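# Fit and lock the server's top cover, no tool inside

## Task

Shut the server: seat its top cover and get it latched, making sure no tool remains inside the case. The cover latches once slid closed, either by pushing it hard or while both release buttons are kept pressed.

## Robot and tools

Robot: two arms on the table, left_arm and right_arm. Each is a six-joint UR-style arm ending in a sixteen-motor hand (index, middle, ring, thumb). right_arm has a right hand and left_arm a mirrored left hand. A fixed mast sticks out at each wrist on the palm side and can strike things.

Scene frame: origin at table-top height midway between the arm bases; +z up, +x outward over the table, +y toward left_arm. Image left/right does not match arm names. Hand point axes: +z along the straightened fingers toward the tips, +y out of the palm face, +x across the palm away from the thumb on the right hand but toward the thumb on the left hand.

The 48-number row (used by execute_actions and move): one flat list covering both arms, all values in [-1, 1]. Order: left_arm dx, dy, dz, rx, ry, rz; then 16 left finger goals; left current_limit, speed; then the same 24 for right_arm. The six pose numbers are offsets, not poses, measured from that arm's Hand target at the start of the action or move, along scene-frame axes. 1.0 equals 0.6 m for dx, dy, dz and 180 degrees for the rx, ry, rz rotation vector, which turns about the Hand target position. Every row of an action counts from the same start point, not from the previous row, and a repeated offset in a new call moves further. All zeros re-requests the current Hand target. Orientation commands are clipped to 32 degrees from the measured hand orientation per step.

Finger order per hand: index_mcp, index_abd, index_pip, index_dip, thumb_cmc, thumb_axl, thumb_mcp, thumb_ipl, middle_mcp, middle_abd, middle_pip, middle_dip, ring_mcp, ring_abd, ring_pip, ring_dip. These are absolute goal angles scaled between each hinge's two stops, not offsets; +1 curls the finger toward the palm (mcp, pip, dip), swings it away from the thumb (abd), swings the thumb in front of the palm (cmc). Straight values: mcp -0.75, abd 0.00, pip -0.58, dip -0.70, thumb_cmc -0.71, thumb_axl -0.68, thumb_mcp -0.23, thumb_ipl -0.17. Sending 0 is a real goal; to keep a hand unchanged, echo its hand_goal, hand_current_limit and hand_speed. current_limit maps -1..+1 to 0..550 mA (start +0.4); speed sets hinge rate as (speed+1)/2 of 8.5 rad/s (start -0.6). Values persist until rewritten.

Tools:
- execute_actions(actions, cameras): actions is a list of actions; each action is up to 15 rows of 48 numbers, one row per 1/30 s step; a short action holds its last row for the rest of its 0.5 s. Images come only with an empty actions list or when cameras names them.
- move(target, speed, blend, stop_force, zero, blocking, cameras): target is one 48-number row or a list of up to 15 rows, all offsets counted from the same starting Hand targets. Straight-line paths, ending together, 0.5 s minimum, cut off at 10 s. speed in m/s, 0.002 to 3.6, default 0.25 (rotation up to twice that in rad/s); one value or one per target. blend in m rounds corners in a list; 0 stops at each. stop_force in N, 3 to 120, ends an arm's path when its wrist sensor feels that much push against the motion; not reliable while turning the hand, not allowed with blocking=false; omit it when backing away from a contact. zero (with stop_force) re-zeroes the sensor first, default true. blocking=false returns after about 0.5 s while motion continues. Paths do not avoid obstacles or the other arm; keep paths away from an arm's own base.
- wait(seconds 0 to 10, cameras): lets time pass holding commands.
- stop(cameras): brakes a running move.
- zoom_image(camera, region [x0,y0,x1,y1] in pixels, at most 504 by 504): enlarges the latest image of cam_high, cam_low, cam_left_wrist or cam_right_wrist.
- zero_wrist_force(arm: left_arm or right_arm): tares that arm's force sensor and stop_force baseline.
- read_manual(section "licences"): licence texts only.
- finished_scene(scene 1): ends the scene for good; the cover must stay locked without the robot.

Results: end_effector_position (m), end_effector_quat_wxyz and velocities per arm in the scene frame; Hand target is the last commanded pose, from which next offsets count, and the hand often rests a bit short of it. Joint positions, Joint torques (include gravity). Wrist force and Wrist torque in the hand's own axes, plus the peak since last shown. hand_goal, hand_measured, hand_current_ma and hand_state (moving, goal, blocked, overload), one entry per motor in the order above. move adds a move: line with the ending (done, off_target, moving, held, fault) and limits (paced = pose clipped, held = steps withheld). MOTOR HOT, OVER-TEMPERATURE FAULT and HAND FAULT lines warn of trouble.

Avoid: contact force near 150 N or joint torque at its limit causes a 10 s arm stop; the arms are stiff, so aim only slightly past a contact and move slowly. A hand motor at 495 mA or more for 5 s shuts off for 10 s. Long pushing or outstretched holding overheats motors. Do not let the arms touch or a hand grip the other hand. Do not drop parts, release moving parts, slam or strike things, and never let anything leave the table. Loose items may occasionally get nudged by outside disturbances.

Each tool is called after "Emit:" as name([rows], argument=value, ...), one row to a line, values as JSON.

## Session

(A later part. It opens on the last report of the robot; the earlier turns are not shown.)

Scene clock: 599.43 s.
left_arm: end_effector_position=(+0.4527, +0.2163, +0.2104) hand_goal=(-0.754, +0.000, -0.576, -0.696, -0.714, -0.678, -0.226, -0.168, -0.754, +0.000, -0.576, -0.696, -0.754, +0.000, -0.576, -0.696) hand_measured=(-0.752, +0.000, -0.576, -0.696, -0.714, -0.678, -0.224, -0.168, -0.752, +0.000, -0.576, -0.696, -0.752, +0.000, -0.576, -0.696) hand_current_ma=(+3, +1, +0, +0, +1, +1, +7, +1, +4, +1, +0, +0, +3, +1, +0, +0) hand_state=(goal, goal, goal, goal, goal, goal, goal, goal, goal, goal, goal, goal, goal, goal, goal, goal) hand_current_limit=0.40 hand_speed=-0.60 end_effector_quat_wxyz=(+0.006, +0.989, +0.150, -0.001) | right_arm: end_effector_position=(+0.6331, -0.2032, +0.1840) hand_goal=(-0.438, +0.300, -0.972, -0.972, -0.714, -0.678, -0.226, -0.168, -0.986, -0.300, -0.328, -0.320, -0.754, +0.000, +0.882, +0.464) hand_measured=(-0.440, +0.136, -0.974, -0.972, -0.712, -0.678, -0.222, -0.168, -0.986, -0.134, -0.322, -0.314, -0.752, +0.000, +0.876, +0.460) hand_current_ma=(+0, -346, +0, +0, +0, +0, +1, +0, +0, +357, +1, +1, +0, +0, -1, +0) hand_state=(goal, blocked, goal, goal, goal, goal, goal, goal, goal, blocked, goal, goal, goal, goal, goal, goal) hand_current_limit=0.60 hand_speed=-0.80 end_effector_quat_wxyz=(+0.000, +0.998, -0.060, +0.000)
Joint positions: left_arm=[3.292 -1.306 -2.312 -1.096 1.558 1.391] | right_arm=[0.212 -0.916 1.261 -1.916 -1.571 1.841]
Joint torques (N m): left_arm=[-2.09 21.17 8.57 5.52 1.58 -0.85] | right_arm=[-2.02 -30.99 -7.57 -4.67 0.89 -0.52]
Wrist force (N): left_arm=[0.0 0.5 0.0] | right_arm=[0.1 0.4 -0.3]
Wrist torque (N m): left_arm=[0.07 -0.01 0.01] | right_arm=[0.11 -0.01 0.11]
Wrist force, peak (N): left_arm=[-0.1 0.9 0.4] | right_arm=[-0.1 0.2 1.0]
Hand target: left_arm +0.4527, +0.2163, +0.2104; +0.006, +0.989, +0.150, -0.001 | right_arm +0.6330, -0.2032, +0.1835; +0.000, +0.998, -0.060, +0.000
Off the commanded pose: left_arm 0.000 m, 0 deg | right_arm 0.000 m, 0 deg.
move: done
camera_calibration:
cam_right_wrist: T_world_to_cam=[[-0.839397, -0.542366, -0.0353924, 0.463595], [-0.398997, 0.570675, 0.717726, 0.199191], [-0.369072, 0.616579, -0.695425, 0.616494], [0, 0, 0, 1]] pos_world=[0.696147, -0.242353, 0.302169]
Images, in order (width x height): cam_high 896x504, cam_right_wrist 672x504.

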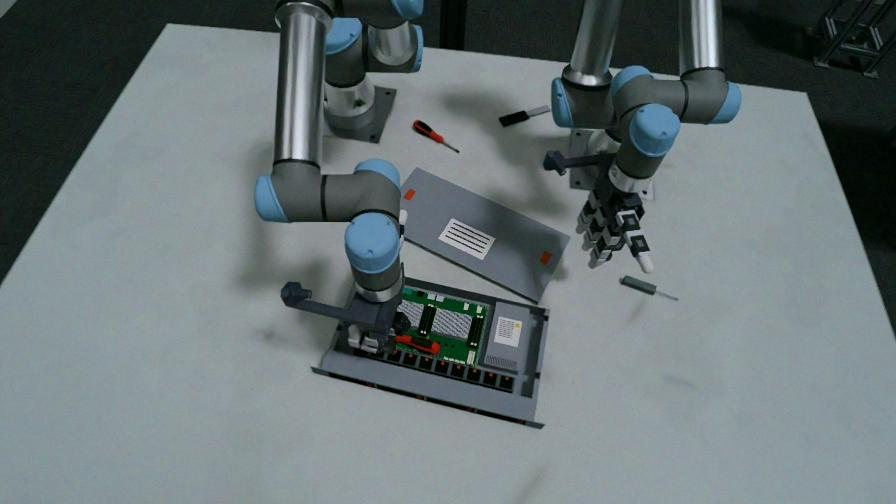

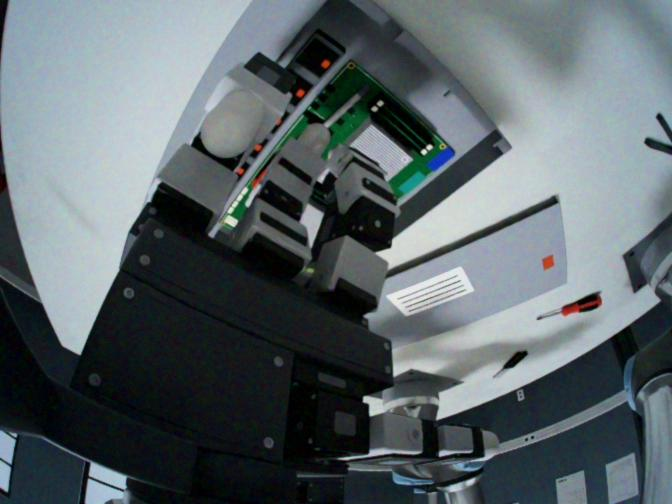

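Emit:
move([
  [0,0,0, 0,0,0, -0.754,0,-0.576,-0.696,-0.714,-0.678,-0.226,-0.168,-0.754,0,-0.576,-0.696,-0.754,0,-0.576,-0.696,0.4,-0.6, 0,0,0,0,0,0,-0.438,0.0,-0.971,-0.971,-0.714,-0.678,-0.226,-0.168,-0.986,0,-0.328,-0.319,-0.754,0,0.883,0.464,0.4,-0.6],
  [0,0,0, 0,0,0, -0.754,0,-0.576,-0.696,-0.714,-0.678,-0.226,-0.168,-0.754,0,-0.576,-0.696,-0.754,0,-0.576,-0.696,0.4,-0.6, -0.0642,0.018,0,0,0,-0.159,-0.397,0.3,-0.971,-0.971,-0.714,-0.678,-0.226,-0.168,-0.986,-0.3,-0.328,-0.406,-0.754,0,0.883,0.464,0.2,-0.6],
], speed=0.1, cameras=["cam_right_wrist", "cam_high"])

Emit:
zoom_image(camera="cam_right_wrist", region=[240, 40, 440, 200])

Emit:
zoom_image(camera="cam_high", region=[320, 270, 480, 380])

Scene clock: 664.43 s.
left_arm: end_effector_position=(+0.4527, +0.2163, +0.2104) hand_goal=(-0.754, +0.000, -0.576, -0.696, -0.714, -0.678, -0.226, -0.168, -0.754, +0.000, -0.576, -0.696, -0.754, +0.000, -0.576, -0.696) hand_measured=(-0.752, +0.000, -0.576, -0.696, -0.714, -0.678, -0.224, -0.168, -0.752, +0.000, -0.576, -0.696, -0.752, +0.000, -0.576, -0.696) hand_current_ma=(+3, +1, +0, +0, +1, +1, +7, +1, +4, +1, +0, +0, +3, +1, +0, +0) hand_state=(goal, goal, goal, goal, goal, goal, goal, goal, goal, goal, goal, goal, goal, goal, goal, goal) hand_current_limit=0.40 hand_speed=-0.60 end_effector_quat_wxyz=(+0.006, +0.989, +0.150, -0.001) | right_arm: end_effector_position=(+0.5944, -0.1924, +0.1836) hand_goal=(-0.398, +0.300, -0.972, -0.972, -0.714, -0.678, -0.226, -0.168, -0.986, -0.300, -0.328, -0.406, -0.754, +0.000, +0.882, +0.464) hand_measured=(-0.404, +0.174, -0.974, -0.972, -0.712, -0.678, -0.222, -0.168, -0.986, -0.174, -0.326, -0.402, -0.752, +0.000, +0.876, +0.460) hand_current_ma=(-1, -216, +0, +0, +0, +0, +1, +0, +0, +216, +0, +1, +0, +0, -1, +0) hand_state=(goal, blocked, goal, goal, goal, goal, goal, goal, goal, blocked, goal, goal, goal, goal, goal, goal) hand_current_limit=0.20 hand_speed=-0.60 end_effector_quat_wxyz=(+0.000, +0.952, -0.305, +0.000)
Joint positions: left_arm=[3.292 -1.306 -2.312 -1.096 1.558 1.391] | right_arm=[0.193 -0.935 1.293 -1.929 -1.57 2.32]
Joint torques (N m): left_arm=[-1.85 21.28 8.61 5.43 1.57 -0.84] | right_arm=[3.86 -29.29 -38.2 -0.67 -0.97 0.75]
Wrist force (N): left_arm=[0.0 0.6 0.0] | right_arm=[-0.1 0.2 0.2]
Wrist torque (N m): left_arm=[0.07 0.00 0.01] | right_arm=[0.05 -0.02 -0.04]
Wrist force, peak (N): left_arm=[-0.4 0.9 -0.1] | right_arm=[0.0 0.8 -0.2]
Hand target: left_arm +0.4527, +0.2163, +0.2104; +0.006, +0.989, +0.150, -0.001 | right_arm +0.5944, -0.1924, +0.1835; +0.000, +0.952, -0.305, +0.000
Off the commanded pose: left_arm 0.000 m, 0 deg | right_arm 0.000 m, 0 deg.
move: done
camera_calibration:
cam_right_wrist: T_world_to_cam=[[-0.996644, -0.0739958, -0.0350113, 0.620489], [-0.0765898, 0.691894, 0.717926, 0.00954026], [-0.0288994, 0.718198, -0.695239, 0.412655], [0, 0, 0, 1]] pos_world=[0.631063, -0.257055, 0.301769]
Images, in order (width x height): cam_high 896x504, cam_right_wrist 672x504.

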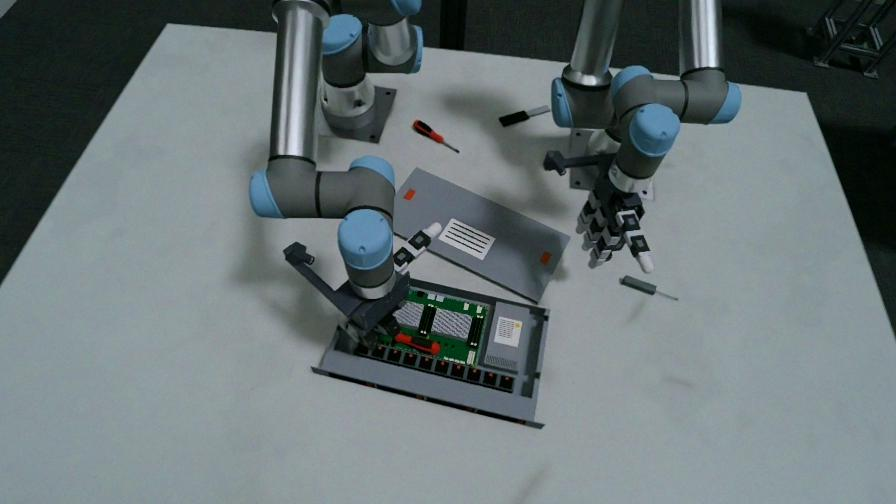

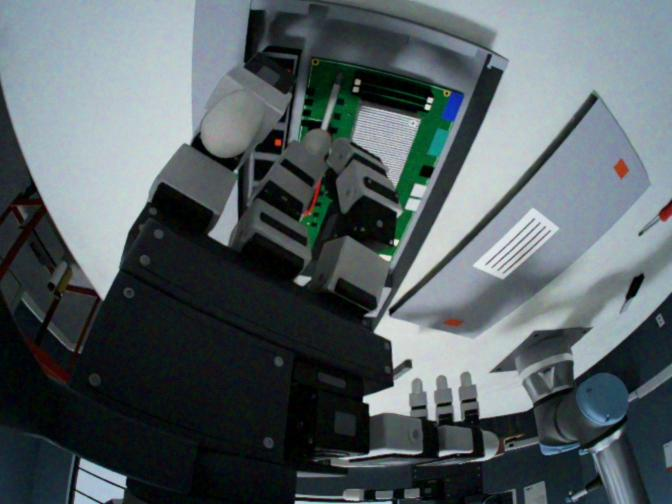

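Scaled by 2.520 from the camera's 672x504 image, which has a finer 960x720 frame.

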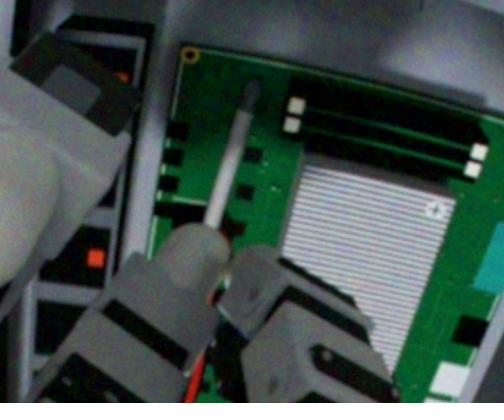

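Scaled by 3.150 from the camera's 896x504 image, which has a finer 1280x720 frame.

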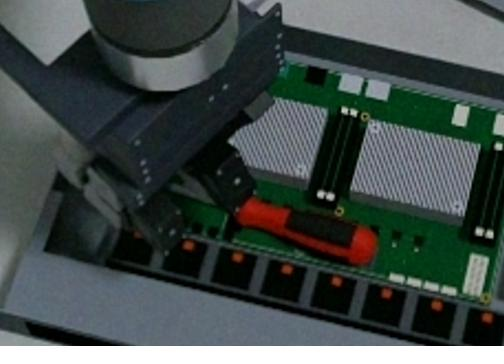

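Emit:
move(target=[0,0,0, 0,0,0, -0.754,0,-0.576,-0.696,-0.714,-0.678,-0.226,-0.168,-0.754,0,-0.576,-0.696,-0.754,0,-0.576,-0.696,0.4,-0.6, 0,0,0,0,0,0,-0.397,0.083,-0.971,-0.971,-0.714,-0.678,-0.226,-0.168,-0.986,-0.079,-0.328,-0.406,-0.754,0,0.883,0.464,0.4,-0.6], speed=0.1)

Emit:
move(target=[0,0,0, 0,0,0, -0.754,0,-0.576,-0.696,-0.714,-0.678,-0.226,-0.168,-0.754,0,-0.576,-0.696,-0.754,0,-0.576,-0.696,0.4,-0.6, 0,0,-0.087,0,0,0,-0.397,0.083,-0.971,-0.971,-0.714,-0.678,-0.226,-0.168,-0.986,-0.079,-0.328,-0.406,-0.754,0,0.883,0.464,0.4,-0.6], speed=0.03, stop_force=4, cameras=["cam_right_wrist"])

Emit:
zoom_image(camera="cam_right_wrist", region=[240, 40, 440, 200])

Scene clock: 683.07 s.
left_arm: end_effector_position=(+0.4527, +0.2163, +0.2104) hand_goal=(-0.754, +0.000, -0.576, -0.696, -0.714, -0.678, -0.226, -0.168, -0.754, +0.000, -0.576, -0.696, -0.754, +0.000, -0.576, -0.696) hand_measured=(-0.752, +0.000, -0.576, -0.696, -0.714, -0.678, -0.224, -0.168, -0.752, +0.000, -0.576, -0.696, -0.752, +0.000, -0.576, -0.696) hand_current_ma=(+3, +1, +0, +0, +1, +1, +7, +1, +4, +1, +0, +0, +3, +1, +0, +0) hand_state=(goal, goal, goal, goal, goal, goal, goal, goal, goal, goal, goal, goal, goal, goal, goal, goal) hand_current_limit=0.40 hand_speed=-0.60 end_effector_quat_wxyz=(+0.006, +0.989, +0.150, -0.001) | right_arm: end_effector_position=(+0.5944, -0.1924, +0.1835) hand_goal=(-0.398, +0.082, -0.972, -0.972, -0.714, -0.678, -0.226, -0.168, -0.986, -0.080, -0.328, -0.406, -0.754, +0.000, +0.882, +0.464) hand_measured=(-0.404, +0.084, -0.974, -0.972, -0.712, -0.678, -0.222, -0.168, -0.984, -0.082, -0.326, -0.404, -0.752, +0.000, +0.876, +0.460) hand_current_ma=(-1, +0, +0, +0, +0, +0, +1, +0, +0, +0, +0, +0, +0, +0, -1, +0) hand_state=(goal, goal, goal, goal, goal, goal, goal, goal, goal, goal, goal, goal, goal, goal, goal, goal) hand_current_limit=0.40 hand_speed=-0.60 end_effector_quat_wxyz=(+0.000, +0.952, -0.305, +0.000)
Joint positions: left_arm=[3.292 -1.306 -2.312 -1.096 1.558 1.391] | right_arm=[0.193 -0.935 1.293 -1.929 -1.571 2.32]
Joint torques (N m): left_arm=[-2.05 21.08 8.84 5.43 1.52 -0.92] | right_arm=[3.02 -28.57 -38.82 -0.78 -0.99 0.7]
Wrist force (N): left_arm=[-0.2 0.5 0.1] | right_arm=[-0.1 0.4 -0.1]
Wrist torque (N m): left_arm=[0.05 0.02 -0.01] | right_arm=[0.09 0.00 -0.05]
Wrist force, peak (N): left_arm=[-0.4 0.7 -0.1] | right_arm=[0.1 0.7 -0.1]
Hand target: left_arm +0.4527, +0.2163, +0.2104; +0.006, +0.989, +0.150, -0.001 | right_arm +0.5944, -0.1924, +0.1835; +0.000, +0.952, -0.305, +0.000
Off the commanded pose: left_arm 0.000 m, 0 deg | right_arm 0.000 m, 0 deg.
move: done

Scene clock: 685.47 s.
left_arm: end_effector_position=(+0.4527, +0.2163, +0.2104) hand_goal=(-0.754, +0.000, -0.576, -0.696, -0.714, -0.678, -0.226, -0.168, -0.754, +0.000, -0.576, -0.696, -0.754, +0.000, -0.576, -0.696) hand_measured=(-0.752, +0.000, -0.576, -0.696, -0.714, -0.678, -0.224, -0.168, -0.752, +0.000, -0.576, -0.696, -0.752, +0.000, -0.576, -0.696) hand_current_ma=(+3, +1, +0, +0, +1, +1, +7, +1, +4, +1, +0, +0, +3, +1, +0, +0) hand_state=(goal, goal, goal, goal, goal, goal, goal, goal, goal, goal, goal, goal, goal, goal, goal, goal) hand_current_limit=0.40 hand_speed=-0.60 end_effector_quat_wxyz=(+0.006, +0.989, +0.150, -0.001) | right_arm: end_effector_position=(+0.5944, -0.1924, +0.1456) hand_goal=(-0.398, +0.082, -0.972, -0.972, -0.714, -0.678, -0.226, -0.168, -0.986, -0.080, -0.328, -0.406, -0.754, +0.000, +0.882, +0.464) hand_measured=(-0.394, +0.086, -0.984, -0.982, -0.712, -0.678, -0.222, -0.168, -0.984, -0.082, -0.326, -0.404, -0.752, +0.000, +0.876, +0.460) hand_current_ma=(+0, +0, -4, -2, +0, +0, +1, +0, +0, +0, +0, +0, +0, +0, -1, +0) hand_state=(goal, goal, goal, goal, goal, goal, goal, goal, goal, goal, goal, goal, goal, goal, goal, goal) hand_current_limit=0.40 hand_speed=-0.60 end_effector_quat_wxyz=(+0.000, +0.952, -0.305, +0.000)
Joint positions: left_arm=[3.292 -1.306 -2.312 -1.096 1.558 1.391] | right_arm=[0.193 -0.899 1.337 -2.008 -1.571 2.32]
Joint torques (N m): left_arm=[-1.76 21.22 8.83 5.37 1.53 -0.89] | right_arm=[4.08 -61.26 -37.02 -4.27 -0.9 0.69]
Wrist force (N): left_arm=[-0.3 0.4 -0.1] | right_arm=[-0.6 0.0 -1.4]
Wrist torque (N m): left_arm=[0.05 0.03 -0.01] | right_arm=[0.15 0.00 -0.09]
Wrist force, peak (N): left_arm=[-0.4 0.8 -0.1] | right_arm=[-0.4 0.2 -9.8]
Hand target: left_arm +0.4527, +0.2163, +0.2104; +0.006, +0.989, +0.150, -0.001 | right_arm +0.5944, -0.1924, +0.1456; +0.000, +0.952, -0.305, +0.000 (not the last commanded pose)
Off the commanded pose: left_arm 0.000 m, 0 deg | right_arm 0.014 m, 0 deg.
move: contact (right_arm)
camera_calibration:
cam_right_wrist: T_world_to_cam=[[-0.996649, -0.0739962, -0.0348625, 0.619126], [-0.076485, 0.691947, 0.717885, 0.0367075], [-0.0289978, 0.718146, -0.695288, 0.386368], [0, 0, 0, 1]] pos_world=[0.631062, -0.257055, 0.263869]
Images, in order (width x height): cam_right_wrist 672x504.

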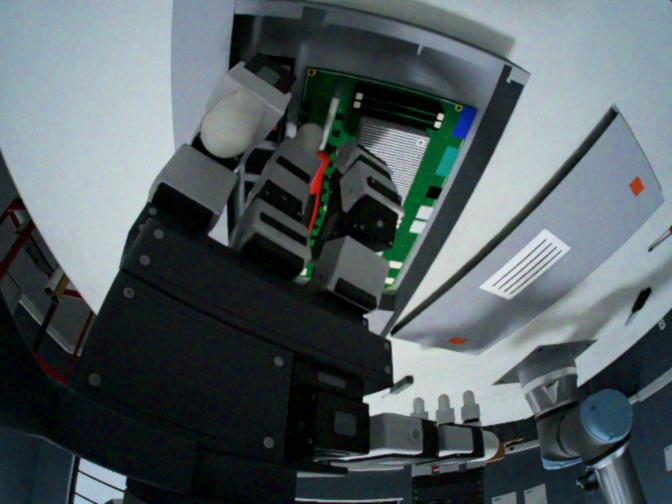

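Scaled by 2.520 from the camera's 672x504 image, which has a finer 960x720 frame.

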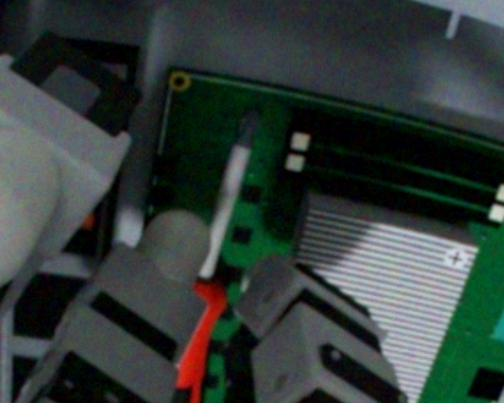

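Emit:
move([
  [0,0,0, 0,0,0, -0.754,0,-0.576,-0.696,-0.714,-0.678,-0.226,-0.168,-0.754,0,-0.576,-0.696,-0.754,0,-0.576,-0.696,0.4,-0.6, 0,0,0.02,0,0,0,-0.397,0.083,-0.971,-0.971,-0.714,-0.678,-0.226,-0.168,-0.986,-0.079,-0.328,-0.406,-0.754,0,0.883,0.464,0.4,-0.6],
  [0,0,0, 0,0,0, -0.754,0,-0.576,-0.696,-0.714,-0.678,-0.226,-0.168,-0.754,0,-0.576,-0.696,-0.754,0,-0.576,-0.696,0.4,-0.6, 0.008,0.001,0.02,0,0,0,-0.397,0.102,-0.971,-0.971,-0.714,-0.678,-0.226,-0.168,-0.986,-0.097,-0.328,-0.406,-0.754,0,0.883,0.464,0.4,-0.6],
], speed=0.1)

Emit:
move(target=[0,0,0, 0,0,0, -0.754,0,-0.576,-0.696,-0.714,-0.678,-0.226,-0.168,-0.754,0,-0.576,-0.696,-0.754,0,-0.576,-0.696,0.4,-0.6, 0,0,-0.0433,0,0,0,-0.397,0.102,-0.971,-0.971,-0.714,-0.678,-0.226,-0.168,-0.986,-0.097,-0.328,-0.406,-0.754,0,0.883,0.464,0.4,-0.6], speed=0.03, stop_force=5, cameras=["cam_right_wrist"])

Emit:
zoom_image(camera="cam_right_wrist", region=[240, 40, 440, 200])

Scene clock: 728.97 s.
left_arm: end_effector_position=(+0.4527, +0.2163, +0.2104) hand_goal=(-0.754, +0.000, -0.576, -0.696, -0.714, -0.678, -0.226, -0.168, -0.754, +0.000, -0.576, -0.696, -0.754, +0.000, -0.576, -0.696) hand_measured=(-0.752, +0.000, -0.576, -0.696, -0.714, -0.678, -0.224, -0.168, -0.752, +0.000, -0.576, -0.696, -0.752, +0.000, -0.576, -0.696) hand_current_ma=(+3, +1, +0, +0, +1, +1, +7, +1, +4, +1, +0, +0, +3, +1, +0, +0) hand_state=(goal, goal, goal, goal, goal, goal, goal, goal, goal, goal, goal, goal, goal, goal, goal, goal) hand_current_limit=0.40 hand_speed=-0.60 end_effector_quat_wxyz=(+0.006, +0.989, +0.150, -0.001) | right_arm: end_effector_position=(+0.5992, -0.1918, +0.1576) hand_goal=(-0.398, +0.102, -0.972, -0.972, -0.714, -0.678, -0.226, -0.168, -0.986, -0.098, -0.328, -0.406, -0.754, +0.000, +0.882, +0.464) hand_measured=(-0.398, +0.098, -0.974, -0.974, -0.712, -0.678, -0.222, -0.168, -0.984, -0.094, -0.326, -0.404, -0.752, +0.000, +0.876, +0.460) hand_current_ma=(+0, +0, +0, +0, +0, +0, +1, +0, +0, +0, +0, +0, +0, +0, -1, +0) hand_state=(goal, goal, goal, goal, goal, goal, goal, goal, goal, goal, goal, goal, goal, goal, goal, goal) hand_current_limit=0.40 hand_speed=-0.60 end_effector_quat_wxyz=(+0.000, +0.952, -0.305, +0.000)
Joint positions: left_arm=[3.292 -1.306 -2.312 -1.096 1.558 1.391] | right_arm=[0.193 -0.9 1.305 -1.976 -1.571 2.32]
Joint torques (N m): left_arm=[-1.9 21.2 8.91 5.42 1.55 -0.9] | right_arm=[-5.45 -61.57 -7.18 -4.45 -0.8 -0.75]
Wrist force (N): left_arm=[-0.2 0.5 0.1] | right_arm=[-0.3 0.0 0.2]
Wrist torque (N m): left_arm=[0.06 0.03 -0.01] | right_arm=[0.03 0.02 -0.05]
Wrist force, peak (N): left_arm=[-0.2 0.8 0.3] | right_arm=[-0.4 0.3 -2.0]
Hand target: left_arm +0.4527, +0.2163, +0.2104; +0.006, +0.989, +0.150, -0.001 | right_arm +0.5992, -0.1918, +0.1576; +0.000, +0.952, -0.305, +0.000
Off the commanded pose: left_arm 0.000 m, 0 deg | right_arm 0.000 m, 0 deg.
move: done

Scene clock: 731.07 s.
left_arm: end_effector_position=(+0.4527, +0.2163, +0.2104) hand_goal=(-0.754, +0.000, -0.576, -0.696, -0.714, -0.678, -0.226, -0.168, -0.754, +0.000, -0.576, -0.696, -0.754, +0.000, -0.576, -0.696) hand_measured=(-0.752, +0.000, -0.576, -0.696, -0.714, -0.678, -0.224, -0.168, -0.752, +0.000, -0.576, -0.696, -0.752, +0.000, -0.576, -0.696) hand_current_ma=(+3, +1, +0, +0, +1, +1, +7, +1, +4, +1, +0, +0, +3, +1, +0, +0) hand_state=(goal, goal, goal, goal, goal, goal, goal, goal, goal, goal, goal, goal, goal, goal, goal, goal) hand_current_limit=0.40 hand_speed=-0.60 end_effector_quat_wxyz=(+0.006, +0.989, +0.150, -0.001) | right_arm: end_effector_position=(+0.5992, -0.1918, +0.1316) hand_goal=(-0.398, +0.102, -0.972, -0.972, -0.714, -0.678, -0.226, -0.168, -0.986, -0.098, -0.328, -0.406, -0.754, +0.000, +0.882, +0.464) hand_measured=(-0.402, +0.114, -0.976, -0.974, -0.712, -0.678, -0.222, -0.168, -0.984, -0.094, -0.326, -0.404, -0.752, +0.000, +0.876, +0.460) hand_current_ma=(-1, +3, -1, +0, +0, +0, +1, +0, +0, +0, +0, +0, +0, +0, -1, +0) hand_state=(goal, goal, goal, goal, goal, goal, goal, goal, goal, goal, goal, goal, goal, goal, goal, goal) hand_current_limit=0.40 hand_speed=-0.60 end_effector_quat_wxyz=(+0.000, +0.952, -0.305, +0.000)
Joint positions: left_arm=[3.292 -1.306 -2.312 -1.096 1.558 1.391] | right_arm=[0.193 -0.874 1.332 -2.029 -1.571 2.32]
Joint torques (N m): left_arm=[-2.05 20.7 8.44 5.42 1.54 -0.83] | right_arm=[-5.7 -63.1 -37.91 -0.36 -0.64 -0.7]
Wrist force (N): left_arm=[-0.1 0.5 -0.2] | right_arm=[0.7 0.2 -0.6]
Wrist torque (N m): left_arm=[0.07 0.01 0.01] | right_arm=[0.17 0.05 0.02]
Wrist force, peak (N): left_arm=[-0.4 0.7 0.0] | right_arm=[1.0 0.0 -1.7]
Hand target: left_arm +0.4527, +0.2163, +0.2104; +0.006, +0.989, +0.150, -0.001 | right_arm +0.5992, -0.1918, +0.1316; +0.000, +0.952, -0.305, +0.000
Off the commanded pose: left_arm 0.000 m, 0 deg | right_arm 0.000 m, 0 deg.
move: done
camera_calibration:
cam_right_wrist: T_world_to_cam=[[-0.996649, -0.0739962, -0.0348625, 0.623466], [-0.076485, 0.691947, 0.717885, 0.0467098], [-0.0289978, 0.718146, -0.695288, 0.376342], [0, 0, 0, 1]] pos_world=[0.635862, -0.256455, 0.249869]
Images, in order (width x height): cam_right_wrist 672x504.

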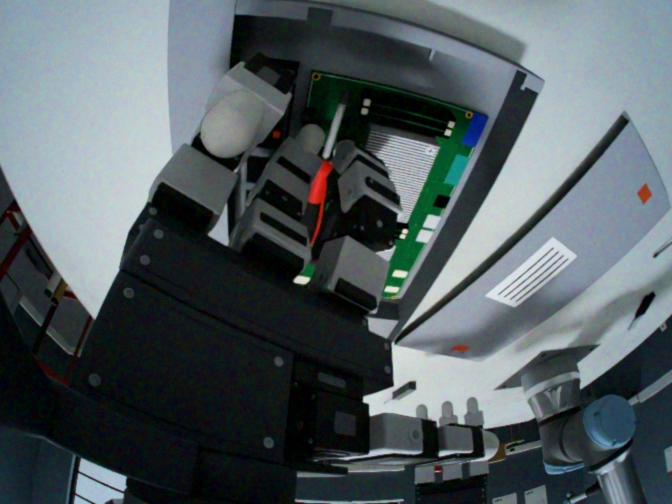

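Scaled by 2.520 from the camera's 672x504 image, which has a finer 960x720 frame.

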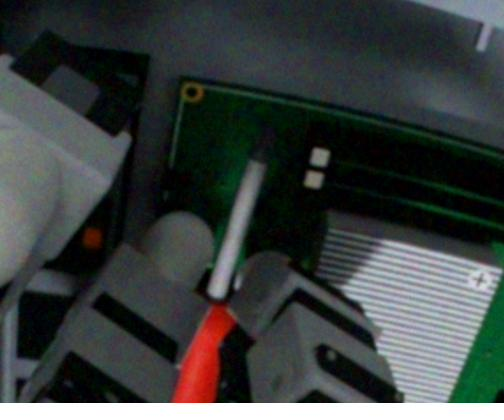

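Emit:
move(target=[0,0,0, 0,0,0, -0.754,0,-0.576,-0.696,-0.714,-0.678,-0.226,-0.168,-0.754,0,-0.576,-0.696,-0.754,0,-0.576,-0.696,0.4,-0.6, 0,0,0.0,0,0,0,-0.397,0.35,-0.971,-0.971,-0.714,-0.678,-0.226,-0.168,-0.986,-0.35,-0.328,-0.406,-0.754,0,0.883,0.464,0.6,-0.85], speed=0.05)

Emit:
move(target=[0,0,0, 0,0,0, -0.754,0,-0.576,-0.696,-0.714,-0.678,-0.226,-0.168,-0.754,0,-0.576,-0.696,-0.754,0,-0.576,-0.696,0.4,-0.6, 0,0,0.025,0,0,0,-0.397,0.35,-0.971,-0.971,-0.714,-0.678,-0.226,-0.168,-0.986,-0.35,-0.328,-0.406,-0.754,0,0.883,0.464,0.6,-0.85], speed=0.03, cameras=["cam_right_wrist", "cam_high"])

Emit:
zoom_image(camera="cam_right_wrist", region=[240, 40, 440, 200])

Emit:
zoom_image(camera="cam_high", region=[320, 270, 480, 380])

Scene clock: 740.20 s.
left_arm: end_effector_position=(+0.4527, +0.2163, +0.2104) hand_goal=(-0.754, +0.000, -0.576, -0.696, -0.714, -0.678, -0.226, -0.168, -0.754, +0.000, -0.576, -0.696, -0.754, +0.000, -0.576, -0.696) hand_measured=(-0.752, +0.000, -0.576, -0.696, -0.714, -0.678, -0.224, -0.168, -0.752, +0.000, -0.576, -0.696, -0.752, +0.000, -0.576, -0.696) hand_current_ma=(+3, +1, +0, +0, +1, +1, +7, +1, +4, +1, +0, +0, +3, +1, +0, +0) hand_state=(goal, goal, goal, goal, goal, goal, goal, goal, goal, goal, goal, goal, goal, goal, goal, goal) hand_current_limit=0.40 hand_speed=-0.60 end_effector_quat_wxyz=(+0.006, +0.989, +0.150, -0.001) | right_arm: end_effector_position=(+0.5992, -0.1918, +0.1317) hand_goal=(-0.398, +0.350, -0.972, -0.972, -0.714, -0.678, -0.226, -0.168, -0.986, -0.350, -0.328, -0.406, -0.754, +0.000, +0.882, +0.464) hand_measured=(-0.380, +0.200, -0.976, -0.978, -0.712, -0.678, -0.222, -0.168, -0.990, -0.160, -0.326, -0.404, -0.752, +0.000, +0.876, +0.460) hand_current_ma=(+8, -297, +0, -1, +0, +0, +1, +0, +0, +440, +0, +0, +0, +0, -1, +0) hand_state=(goal, blocked, goal, goal, goal, goal, goal, goal, goal, blocked, goal, goal, goal, goal, goal, goal) hand_current_limit=0.60 hand_speed=-0.85 end_effector_quat_wxyz=(+0.000, +0.952, -0.305, +0.000)
Joint positions: left_arm=[3.292 -1.306 -2.312 -1.096 1.558 1.391] | right_arm=[0.193 -0.874 1.332 -2.029 -1.571 2.32]
Joint torques (N m): left_arm=[-1.55 20.88 8.78 5.37 1.54 -0.91] | right_arm=[-6.44 -57.14 -34.87 -2.51 -0.87 -0.76]
Wrist force (N): left_arm=[-0.2 0.4 0.1] | right_arm=[-0.2 0.7 -3.9]
Wrist torque (N m): left_arm=[0.04 0.02 0.00] | right_arm=[0.35 0.09 -0.03]
Wrist force, peak (N): left_arm=[-0.5 0.8 0.0] | right_arm=[0.1 0.9 -4.0]
Hand target: left_arm +0.4527, +0.2163, +0.2104; +0.006, +0.989, +0.150, -0.001 | right_arm +0.5992, -0.1918, +0.1316; +0.000, +0.952, -0.305, +0.000
Off the commanded pose: left_arm 0.000 m, 0 deg | right_arm 0.000 m, 0 deg.
move: done

Scene clock: 740.97 s.
left_arm: end_effector_position=(+0.4527, +0.2163, +0.2104) hand_goal=(-0.754, +0.000, -0.576, -0.696, -0.714, -0.678, -0.226, -0.168, -0.754, +0.000, -0.576, -0.696, -0.754, +0.000, -0.576, -0.696) hand_measured=(-0.752, +0.000, -0.576, -0.696, -0.714, -0.678, -0.224, -0.168, -0.752, +0.000, -0.576, -0.696, -0.752, +0.000, -0.576, -0.696) hand_current_ma=(+3, +1, +0, +0, +1, +1, +7, +1, +4, +1, +0, +0, +3, +1, +0, +0) hand_state=(goal, goal, goal, goal, goal, goal, goal, goal, goal, goal, goal, goal, goal, goal, goal, goal) hand_current_limit=0.40 hand_speed=-0.60 end_effector_quat_wxyz=(+0.006, +0.989, +0.150, -0.001) | right_arm: end_effector_position=(+0.5993, -0.1918, +0.1469) hand_goal=(-0.398, +0.350, -0.972, -0.972, -0.714, -0.678, -0.226, -0.168, -0.986, -0.350, -0.328, -0.406, -0.754, +0.000, +0.882, +0.464) hand_measured=(-0.378, +0.220, -0.974, -0.978, -0.712, -0.678, -0.222, -0.168, -0.994, -0.180, -0.328, -0.404, -0.752, +0.000, +0.876, +0.460) hand_current_ma=(+11, -227, +0, -1, +0, +0, +1, +0, -2, +374, +0, +0, +0, +0, -1, +0) hand_state=(blocked, blocked, goal, goal, goal, goal, goal, goal, goal, blocked, goal, goal, goal, goal, goal, goal) hand_current_limit=0.60 hand_speed=-0.85 end_effector_quat_wxyz=(+0.000, +0.952, -0.305, +0.000)
Joint positions: left_arm=[3.292 -1.306 -2.312 -1.096 1.558 1.391] | right_arm=[0.193 -0.89 1.317 -1.998 -1.571 2.32]
Joint torques (N m): left_arm=[-1.71 21.01 9.44 5.43 1.53 -0.91] | right_arm=[-5.53 -37.2 -18.52 -4.81 -1.01 -0.67]
Wrist force (N): left_arm=[-0.1 0.5 0.1] | right_arm=[0.1 0.1 -0.3]
Wrist torque (N m): left_arm=[0.05 0.02 0.00] | right_arm=[0.08 -0.03 -0.01]
Wrist force, peak (N): left_arm=[0.0 0.7 0.4] | right_arm=[0.4 0.6 -4.2]
Hand target: left_arm +0.4527, +0.2163, +0.2104; +0.006, +0.989, +0.150, -0.001 | right_arm +0.5992, -0.1918, +0.1466; +0.000, +0.952, -0.305, +0.000
Off the commanded pose: left_arm 0.000 m, 0 deg | right_arm 0.000 m, 0 deg.
move: done
camera_calibration:
cam_right_wrist: T_world_to_cam=[[-0.996639, -0.0739932, -0.0351521, 0.624071], [-0.0766894, 0.691892, 0.717916, 0.0358344], [-0.0287995, 0.718199, -0.695241, 0.386854], [0, 0, 0, 1]] pos_world=[0.635863, -0.256455, 0.265168]
Images, in order (width x height): cam_high 896x504, cam_right_wrist 672x504.

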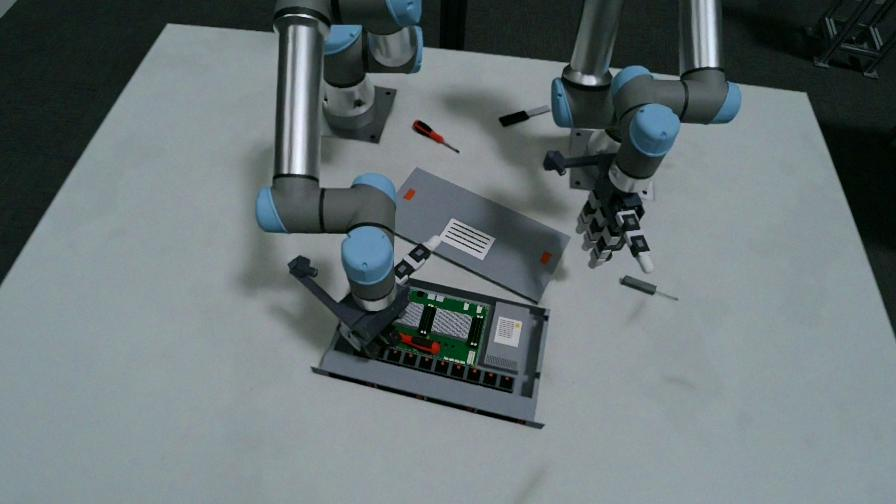

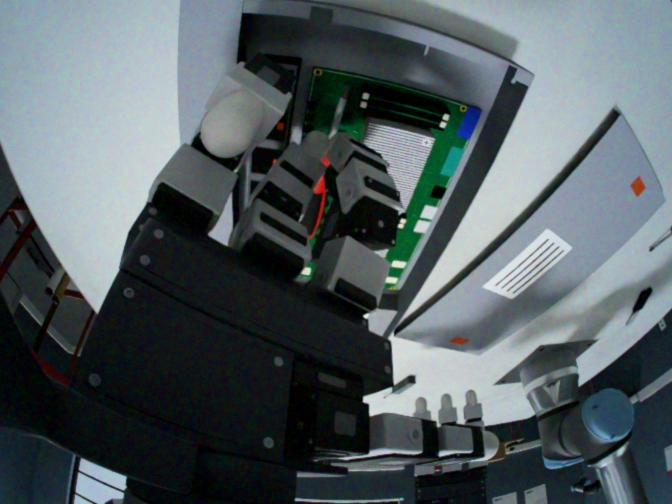

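Scaled by 2.520 from the camera's 672x504 image, which has a finer 960x720 frame.

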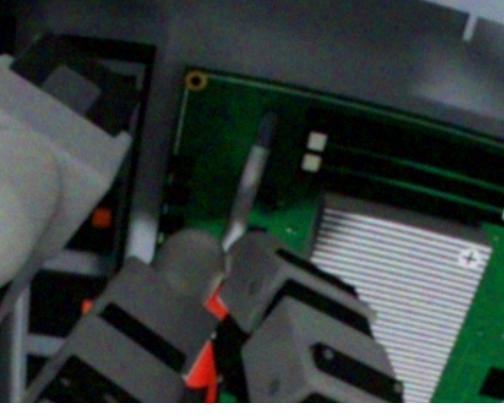

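Scaled by 3.150 from the camera's 896x504 image, which has a finer 1280x720 frame.

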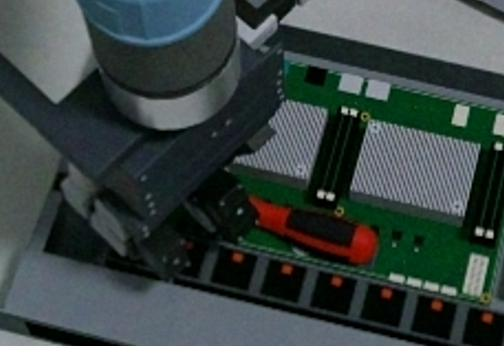

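Emit:
move([
  [0,0,0, 0,0,0, -0.754,0,-0.576,-0.696,-0.714,-0.678,-0.226,-0.168,-0.754,0,-0.576,-0.696,-0.754,0,-0.576,-0.696,0.4,-0.6, 0,0,0.02,0,0,0,-0.397,0.102,-0.971,-0.971,-0.714,-0.678,-0.226,-0.168,-0.986,-0.097,-0.328,-0.406,-0.754,0,0.883,0.464,0.4,-0.6],
  [0,0,0, 0,0,0, -0.754,0,-0.576,-0.696,-0.714,-0.678,-0.226,-0.168,-0.754,0,-0.576,-0.696,-0.754,0,-0.576,-0.696,0.4,-0.6, 0.0,0.00,0.0201,0,0,0,-0.452,0.097,-0.942,-0.870,-0.714,-0.678,-0.226,-0.168,-0.986,-0.097,-0.328,-0.406,-0.754,0,0.883,0.464,0.4,-0.6],
], speed=0.1)

Emit:
move(target=[0,0,0, 0,0,0, -0.754,0,-0.576,-0.696,-0.714,-0.678,-0.226,-0.168,-0.754,0,-0.576,-0.696,-0.754,0,-0.576,-0.696,0.4,-0.6, 0,0,-0.051,0,0,0,-0.452,0.097,-0.942,-0.870,-0.714,-0.678,-0.226,-0.168,-0.986,-0.097,-0.328,-0.406,-0.754,0,0.883,0.464,0.4,-0.6], speed=0.03, stop_force=5, cameras=["cam_right_wrist"])

Emit:
zoom_image(camera="cam_right_wrist", region=[240, 40, 440, 200])

Scene clock: 775.47 s.
left_arm: end_effector_position=(+0.4527, +0.2163, +0.2104) hand_goal=(-0.754, +0.000, -0.576, -0.696, -0.714, -0.678, -0.226, -0.168, -0.754, +0.000, -0.576, -0.696, -0.754, +0.000, -0.576, -0.696) hand_measured=(-0.752, +0.000, -0.576, -0.696, -0.714, -0.678, -0.224, -0.168, -0.752, +0.000, -0.576, -0.696, -0.752, +0.000, -0.576, -0.696) hand_current_ma=(+3, +1, +0, +0, +1, +1, +7, +1, +4, +1, +0, +0, +3, +1, +0, +0) hand_state=(goal, goal, goal, goal, goal, goal, goal, goal, goal, goal, goal, goal, goal, goal, goal, goal) hand_current_limit=0.40 hand_speed=-0.60 end_effector_quat_wxyz=(+0.006, +0.989, +0.150, -0.001) | right_arm: end_effector_position=(+0.5993, -0.1918, +0.1588) hand_goal=(-0.452, +0.096, -0.942, -0.870, -0.714, -0.678, -0.226, -0.168, -0.986, -0.098, -0.328, -0.406, -0.754, +0.000, +0.882, +0.464) hand_measured=(-0.450, +0.100, -0.944, -0.872, -0.712, -0.678, -0.222, -0.168, -0.986, -0.100, -0.330, -0.406, -0.752, +0.000, +0.876, +0.460) hand_current_ma=(+0, +0, +0, +0, +0, +0, +1, +0, +0, +0, +0, +0, +0, +0, -1, +0) hand_state=(goal, goal, goal, goal, goal, goal, goal, goal, goal, goal, goal, goal, goal, goal, goal, goal) hand_current_limit=0.40 hand_speed=-0.60 end_effector_quat_wxyz=(+0.000, +0.952, -0.305, +0.000)
Joint positions: left_arm=[3.292 -1.306 -2.312 -1.096 1.558 1.391] | right_arm=[0.193 -0.901 1.304 -1.973 -1.571 2.32]
Joint torques (N m): left_arm=[-1.44 21.71 9.03 5.46 1.53 -0.84] | right_arm=[-5.52 -29.73 -7.3 -4.61 -1.02 -0.79]
Wrist force (N): left_arm=[-0.3 0.3 0.3] | right_arm=[0.2 0.1 0.2]
Wrist torque (N m): left_arm=[0.00 0.03 -0.01] | right_arm=[0.03 -0.05 -0.01]
Wrist force, peak (N): left_arm=[-0.3 0.8 0.1] | right_arm=[0.1 0.5 0.8]
Hand target: left_arm +0.4527, +0.2163, +0.2104; +0.006, +0.989, +0.150, -0.001 | right_arm +0.5992, -0.1918, +0.1587; +0.000, +0.952, -0.305, +0.000
Off the commanded pose: left_arm 0.000 m, 0 deg | right_arm 0.000 m, 0 deg.
move: done

Scene clock: 777.57 s.
left_arm: end_effector_position=(+0.4527, +0.2163, +0.2104) hand_goal=(-0.754, +0.000, -0.576, -0.696, -0.714, -0.678, -0.226, -0.168, -0.754, +0.000, -0.576, -0.696, -0.754, +0.000, -0.576, -0.696) hand_measured=(-0.752, +0.000, -0.576, -0.696, -0.714, -0.678, -0.224, -0.168, -0.752, +0.000, -0.576, -0.696, -0.752, +0.000, -0.576, -0.696) hand_current_ma=(+3, +1, +0, +0, +1, +1, +7, +1, +4, +1, +0, +0, +3, +1, +0, +0) hand_state=(goal, goal, goal, goal, goal, goal, goal, goal, goal, goal, goal, goal, goal, goal, goal, goal) hand_current_limit=0.40 hand_speed=-0.60 end_effector_quat_wxyz=(+0.006, +0.989, +0.150, -0.001) | right_arm: end_effector_position=(+0.5992, -0.1918, +0.1305) hand_goal=(-0.452, +0.096, -0.942, -0.870, -0.714, -0.678, -0.226, -0.168, -0.986, -0.098, -0.328, -0.406, -0.754, +0.000, +0.882, +0.464) hand_measured=(-0.458, +0.108, -0.946, -0.872, -0.712, -0.678, -0.222, -0.168, -0.994, -0.100, -0.322, -0.396, -0.752, +0.000, +0.876, +0.460) hand_current_ma=(-1, +3, +0, +0, +0, +0, +1, +0, -2, +0, +1, +3, +0, +0, -1, +0) hand_state=(goal, goal, goal, goal, goal, goal, goal, goal, goal, goal, goal, goal, goal, goal, goal, goal) hand_current_limit=0.40 hand_speed=-0.60 end_effector_quat_wxyz=(+0.000, +0.952, -0.305, +0.000)
Joint positions: left_arm=[3.292 -1.306 -2.312 -1.096 1.558 1.391] | right_arm=[0.193 -0.873 1.333 -2.031 -1.571 2.32]
Joint torques (N m): left_arm=[-1.78 21.45 8.82 5.44 1.41 -0.9] | right_arm=[-5.15 -61.72 -36.59 -3.84 -1.04 -0.72]
Wrist force (N): left_arm=[-0.2 0.5 0.0] | right_arm=[0.1 -0.2 -2.0]
Wrist torque (N m): left_arm=[0.05 0.03 -0.01] | right_arm=[0.26 0.04 -0.02]
Wrist force, peak (N): left_arm=[-0.6 0.7 0.4] | right_arm=[1.3 -1.4 -13.7]
Hand target: left_arm +0.4527, +0.2163, +0.2104; +0.006, +0.989, +0.150, -0.001 | right_arm +0.5992, -0.1918, +0.1305; +0.000, +0.952, -0.305, +0.000 (not the last commanded pose)
Off the commanded pose: left_arm 0.000 m, 0 deg | right_arm 0.002 m, 0 deg.
move: contact (right_arm)
camera_calibration:
cam_right_wrist: T_world_to_cam=[[-0.996649, -0.0739962, -0.0348625, 0.623428], [-0.076485, 0.691947, 0.717885, 0.0474995], [-0.0289978, 0.718146, -0.695288, 0.375577], [0, 0, 0, 1]] pos_world=[0.635862, -0.256455, 0.248769]
Images, in order (width x height): cam_right_wrist 672x504.

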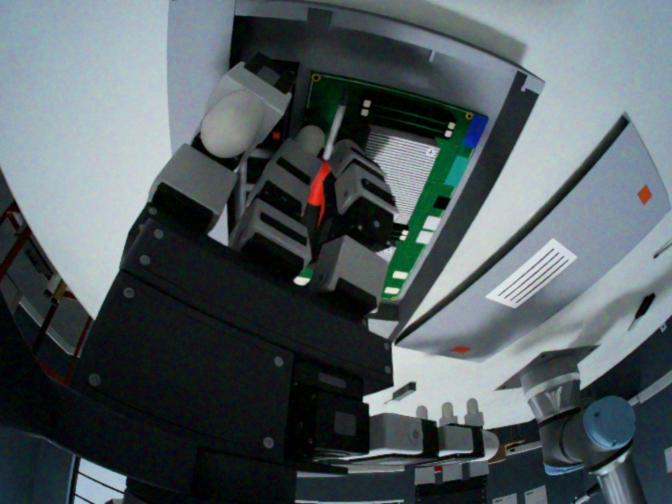

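Scaled by 2.520 from the camera's 672x504 image, which has a finer 960x720 frame.

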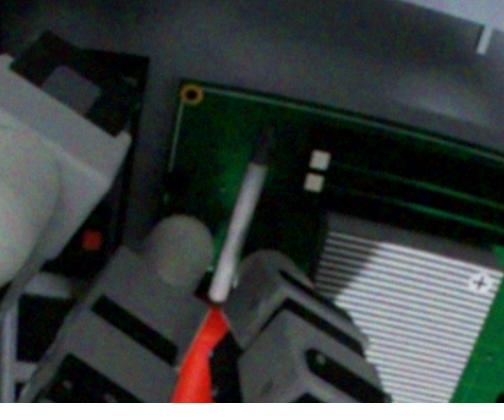

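Emit:
move(target=[0,0,0, 0,0,0, -0.754,0,-0.576,-0.696,-0.714,-0.678,-0.226,-0.168,-0.754,0,-0.576,-0.696,-0.754,0,-0.576,-0.696,0.4,-0.6, 0,0,0.0008,0,0,0,-0.452,0.35,-0.942,-0.870,-0.714,-0.678,-0.226,-0.168,-0.986,-0.35,-0.328,-0.406,-0.754,0,0.883,0.464,0.5,-0.9], speed=0.05, cameras=["cam_right_wrist"])

Emit:
zoom_image(camera="cam_right_wrist", region=[240, 40, 440, 200])

Scene clock: 785.30 s.
left_arm: end_effector_position=(+0.4527, +0.2163, +0.2104) hand_goal=(-0.754, +0.000, -0.576, -0.696, -0.714, -0.678, -0.226, -0.168, -0.754, +0.000, -0.576, -0.696, -0.754, +0.000, -0.576, -0.696) hand_measured=(-0.752, +0.000, -0.576, -0.696, -0.714, -0.678, -0.224, -0.168, -0.752, +0.000, -0.576, -0.696, -0.752, +0.000, -0.576, -0.696) hand_current_ma=(+3, +1, +0, +0, +1, +1, +7, +1, +4, +1, +0, +0, +3, +1, +0, +0) hand_state=(goal, goal, goal, goal, goal, goal, goal, goal, goal, goal, goal, goal, goal, goal, goal, goal) hand_current_limit=0.40 hand_speed=-0.60 end_effector_quat_wxyz=(+0.006, +0.989, +0.150, -0.001) | right_arm: end_effector_position=(+0.5992, -0.1918, +0.1310) hand_goal=(-0.452, +0.350, -0.942, -0.870, -0.714, -0.678, -0.226, -0.168, -0.986, -0.350, -0.328, -0.406, -0.754, +0.000, +0.882, +0.464) hand_measured=(-0.430, +0.194, -0.940, -0.872, -0.712, -0.678, -0.222, -0.168, -0.998, -0.140, -0.332, -0.406, -0.752, +0.000, +0.876, +0.460) hand_current_ma=(+13, -319, +0, +0, +0, +0, +1, +0, -5, +412, -1, +0, +0, +0, -1, +0) hand_state=(blocked, blocked, goal, goal, goal, goal, goal, goal, goal, blocked, goal, goal, goal, goal, goal, goal) hand_current_limit=0.50 hand_speed=-0.90 end_effector_quat_wxyz=(+0.000, +0.952, -0.305, +0.000)
Joint positions: left_arm=[3.292 -1.306 -2.312 -1.096 1.558 1.391] | right_arm=[0.193 -0.873 1.333 -2.03 -1.571 2.32]
Joint torques (N m): left_arm=[-1.55 21.07 9.7 5.55 1.44 -0.84] | right_arm=[-5.26 -60.75 -35.11 -0.58 -0.88 -0.78]
Wrist force (N): left_arm=[-0.4 0.7 0.2] | right_arm=[0.6 0.5 -2.3]
Wrist torque (N m): left_arm=[0.07 0.05 -0.02] | right_arm=[0.27 0.03 0.05]
Wrist force, peak (N): left_arm=[-0.4 0.7 0.4] | right_arm=[0.7 0.0 -2.6]
Hand target: left_arm +0.4527, +0.2163, +0.2104; +0.006, +0.989, +0.150, -0.001 | right_arm +0.5992, -0.1918, +0.1310; +0.000, +0.952, -0.305, +0.000
Off the commanded pose: left_arm 0.000 m, 0 deg | right_arm 0.000 m, 0 deg.
move: done
camera_calibration:
cam_right_wrist: T_world_to_cam=[[-0.996649, -0.0739962, -0.0348625, 0.623445], [-0.076485, 0.691947, 0.717885, 0.0471406], [-0.0289978, 0.718146, -0.695288, 0.375925], [0, 0, 0, 1]] pos_world=[0.635862, -0.256455, 0.249269]
Images, in order (width x height): cam_right_wrist 672x504.

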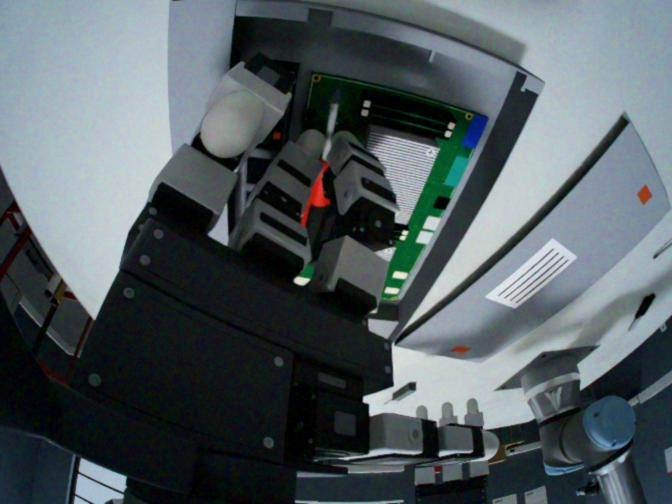

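Scaled by 2.520 from the camera's 672x504 image, which has a finer 960x720 frame.

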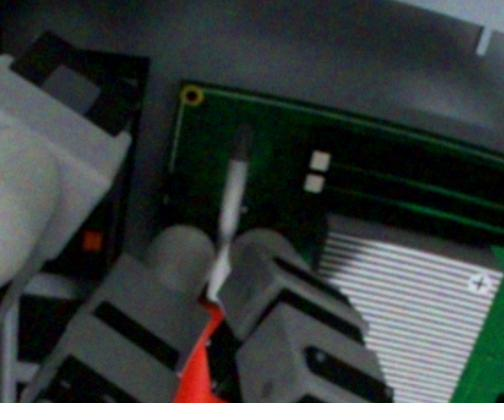

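Emit:
move(target=[0,0,0, 0,0,0, -0.754,0,-0.576,-0.696,-0.714,-0.678,-0.226,-0.168,-0.754,0,-0.576,-0.696,-0.754,0,-0.576,-0.696,0.4,-0.6, 0,0,0.025,0,0,0,-0.452,0.35,-0.942,-0.870,-0.714,-0.678,-0.226,-0.168,-0.986,-0.35,-0.328,-0.406,-0.754,0,0.883,0.464,0.6,-0.9], speed=0.03, cameras=["cam_right_wrist","cam_high"])

Emit:
zoom_image(camera="cam_right_wrist", region=[240, 40, 440, 200])

Emit:
zoom_image(camera="cam_high", region=[355, 300, 455, 370])

Scene clock: 813.77 s.
left_arm: end_effector_position=(+0.4527, +0.2163, +0.2104) hand_goal=(-0.754, +0.000, -0.576, -0.696, -0.714, -0.678, -0.226, -0.168, -0.754, +0.000, -0.576, -0.696, -0.754, +0.000, -0.576, -0.696) hand_measured=(-0.752, +0.000, -0.576, -0.696, -0.714, -0.678, -0.224, -0.168, -0.752, +0.000, -0.576, -0.696, -0.752, +0.000, -0.576, -0.696) hand_current_ma=(+3, +1, +0, +0, +1, +1, +7, +1, +4, +1, +0, +0, +3, +1, +0, +0) hand_state=(goal, goal, goal, goal, goal, goal, goal, goal, goal, goal, goal, goal, goal, goal, goal, goal) hand_current_limit=0.40 hand_speed=-0.60 end_effector_quat_wxyz=(+0.006, +0.989, +0.150, -0.001) | right_arm: end_effector_position=(+0.5993, -0.1918, +0.1462) hand_goal=(-0.452, +0.350, -0.942, -0.870, -0.714, -0.678, -0.226, -0.168, -0.986, -0.350, -0.328, -0.406, -0.754, +0.000, +0.882, +0.464) hand_measured=(-0.414, +0.330, -0.920, -0.868, -0.712, -0.678, -0.222, -0.168, -1.000, -0.310, -0.346, -0.414, -0.752, +0.000, +0.876, +0.460) hand_current_ma=(+37, -8, +12, +0, +0, +0, +1, +0, -5, +27, -9, -2, +0, +0, -1, +0) hand_state=(blocked, blocked, blocked, goal, goal, goal, goal, goal, goal, blocked, goal, goal, goal, goal, goal, goal) hand_current_limit=0.60 hand_speed=-0.90 end_effector_quat_wxyz=(+0.000, +0.952, -0.305, +0.000)
Joint positions: left_arm=[3.292 -1.306 -2.312 -1.096 1.558 1.391] | right_arm=[0.193 -0.889 1.318 -1.999 -1.571 2.32]
Joint torques (N m): left_arm=[-1.48 20.91 9.38 5.52 1.42 -0.94] | right_arm=[-5.31 -28.56 -6.53 -4.32 -0.93 -0.83]
Wrist force (N): left_arm=[0.0 0.6 0.1] | right_arm=[-0.1 -0.1 -0.3]
Wrist torque (N m): left_arm=[0.07 -0.01 0.01] | right_arm=[0.06 -0.01 -0.04]
Wrist force, peak (N): left_arm=[-0.2 0.9 0.0] | right_arm=[0.6 0.2 -2.8]
Hand target: left_arm +0.4527, +0.2163, +0.2104; +0.006, +0.989, +0.150, -0.001 | right_arm +0.5992, -0.1918, +0.1460; +0.000, +0.952, -0.305, +0.000
Off the commanded pose: left_arm 0.000 m, 0 deg | right_arm 0.000 m, 0 deg.
move: done
camera_calibration:
cam_right_wrist: T_world_to_cam=[[-0.996634, -0.0739906, -0.035293, 0.624081], [-0.076789, 0.691891, 0.717907, 0.0364025], [-0.0286995, 0.718201, -0.695244, 0.386305], [0, 0, 0, 1]] pos_world=[0.635863, -0.256455, 0.264468]
Images, in order (width x height): cam_high 896x504, cam_right_wrist 672x504.

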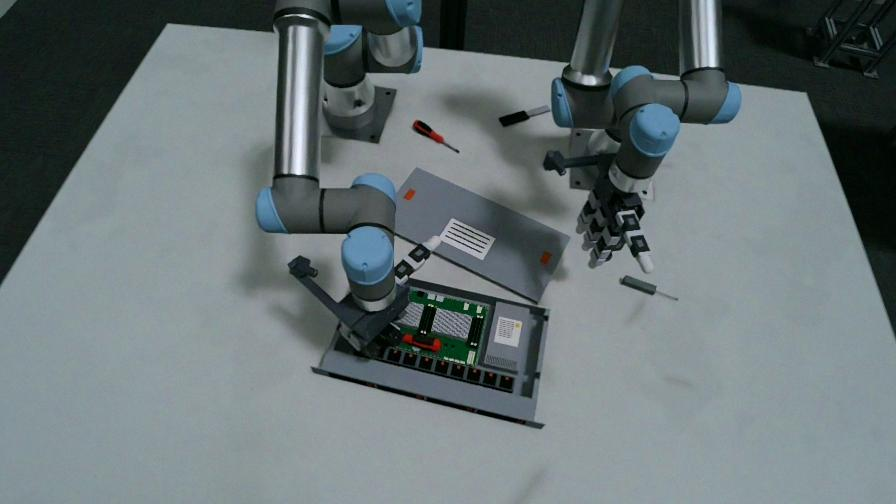

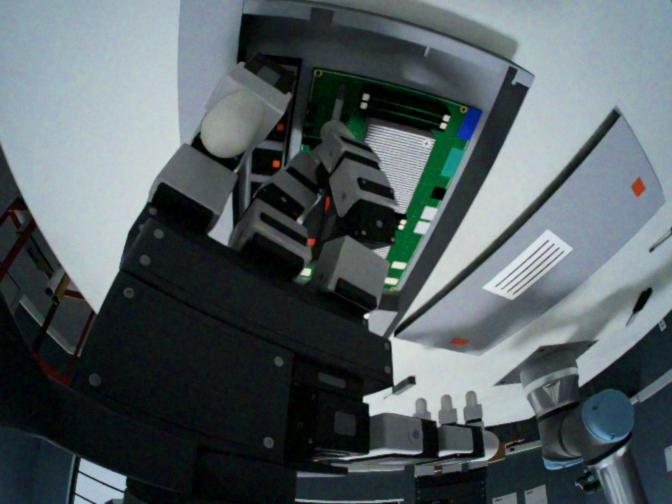

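Scaled by 2.520 from the camera's 672x504 image, which has a finer 960x720 frame.

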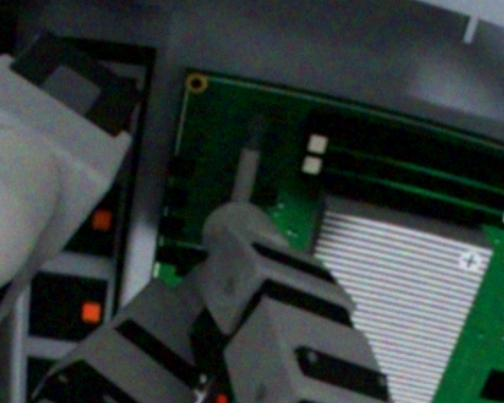

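Scaled by 5.040 from the camera's 896x504 image, which has a finer 1280x720 frame.

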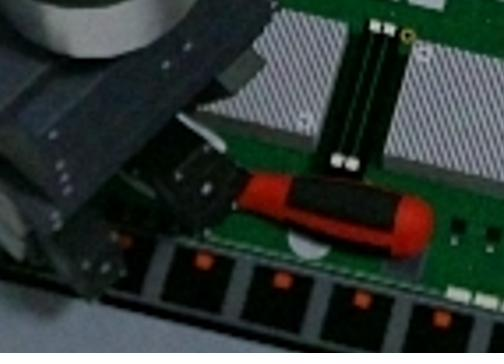

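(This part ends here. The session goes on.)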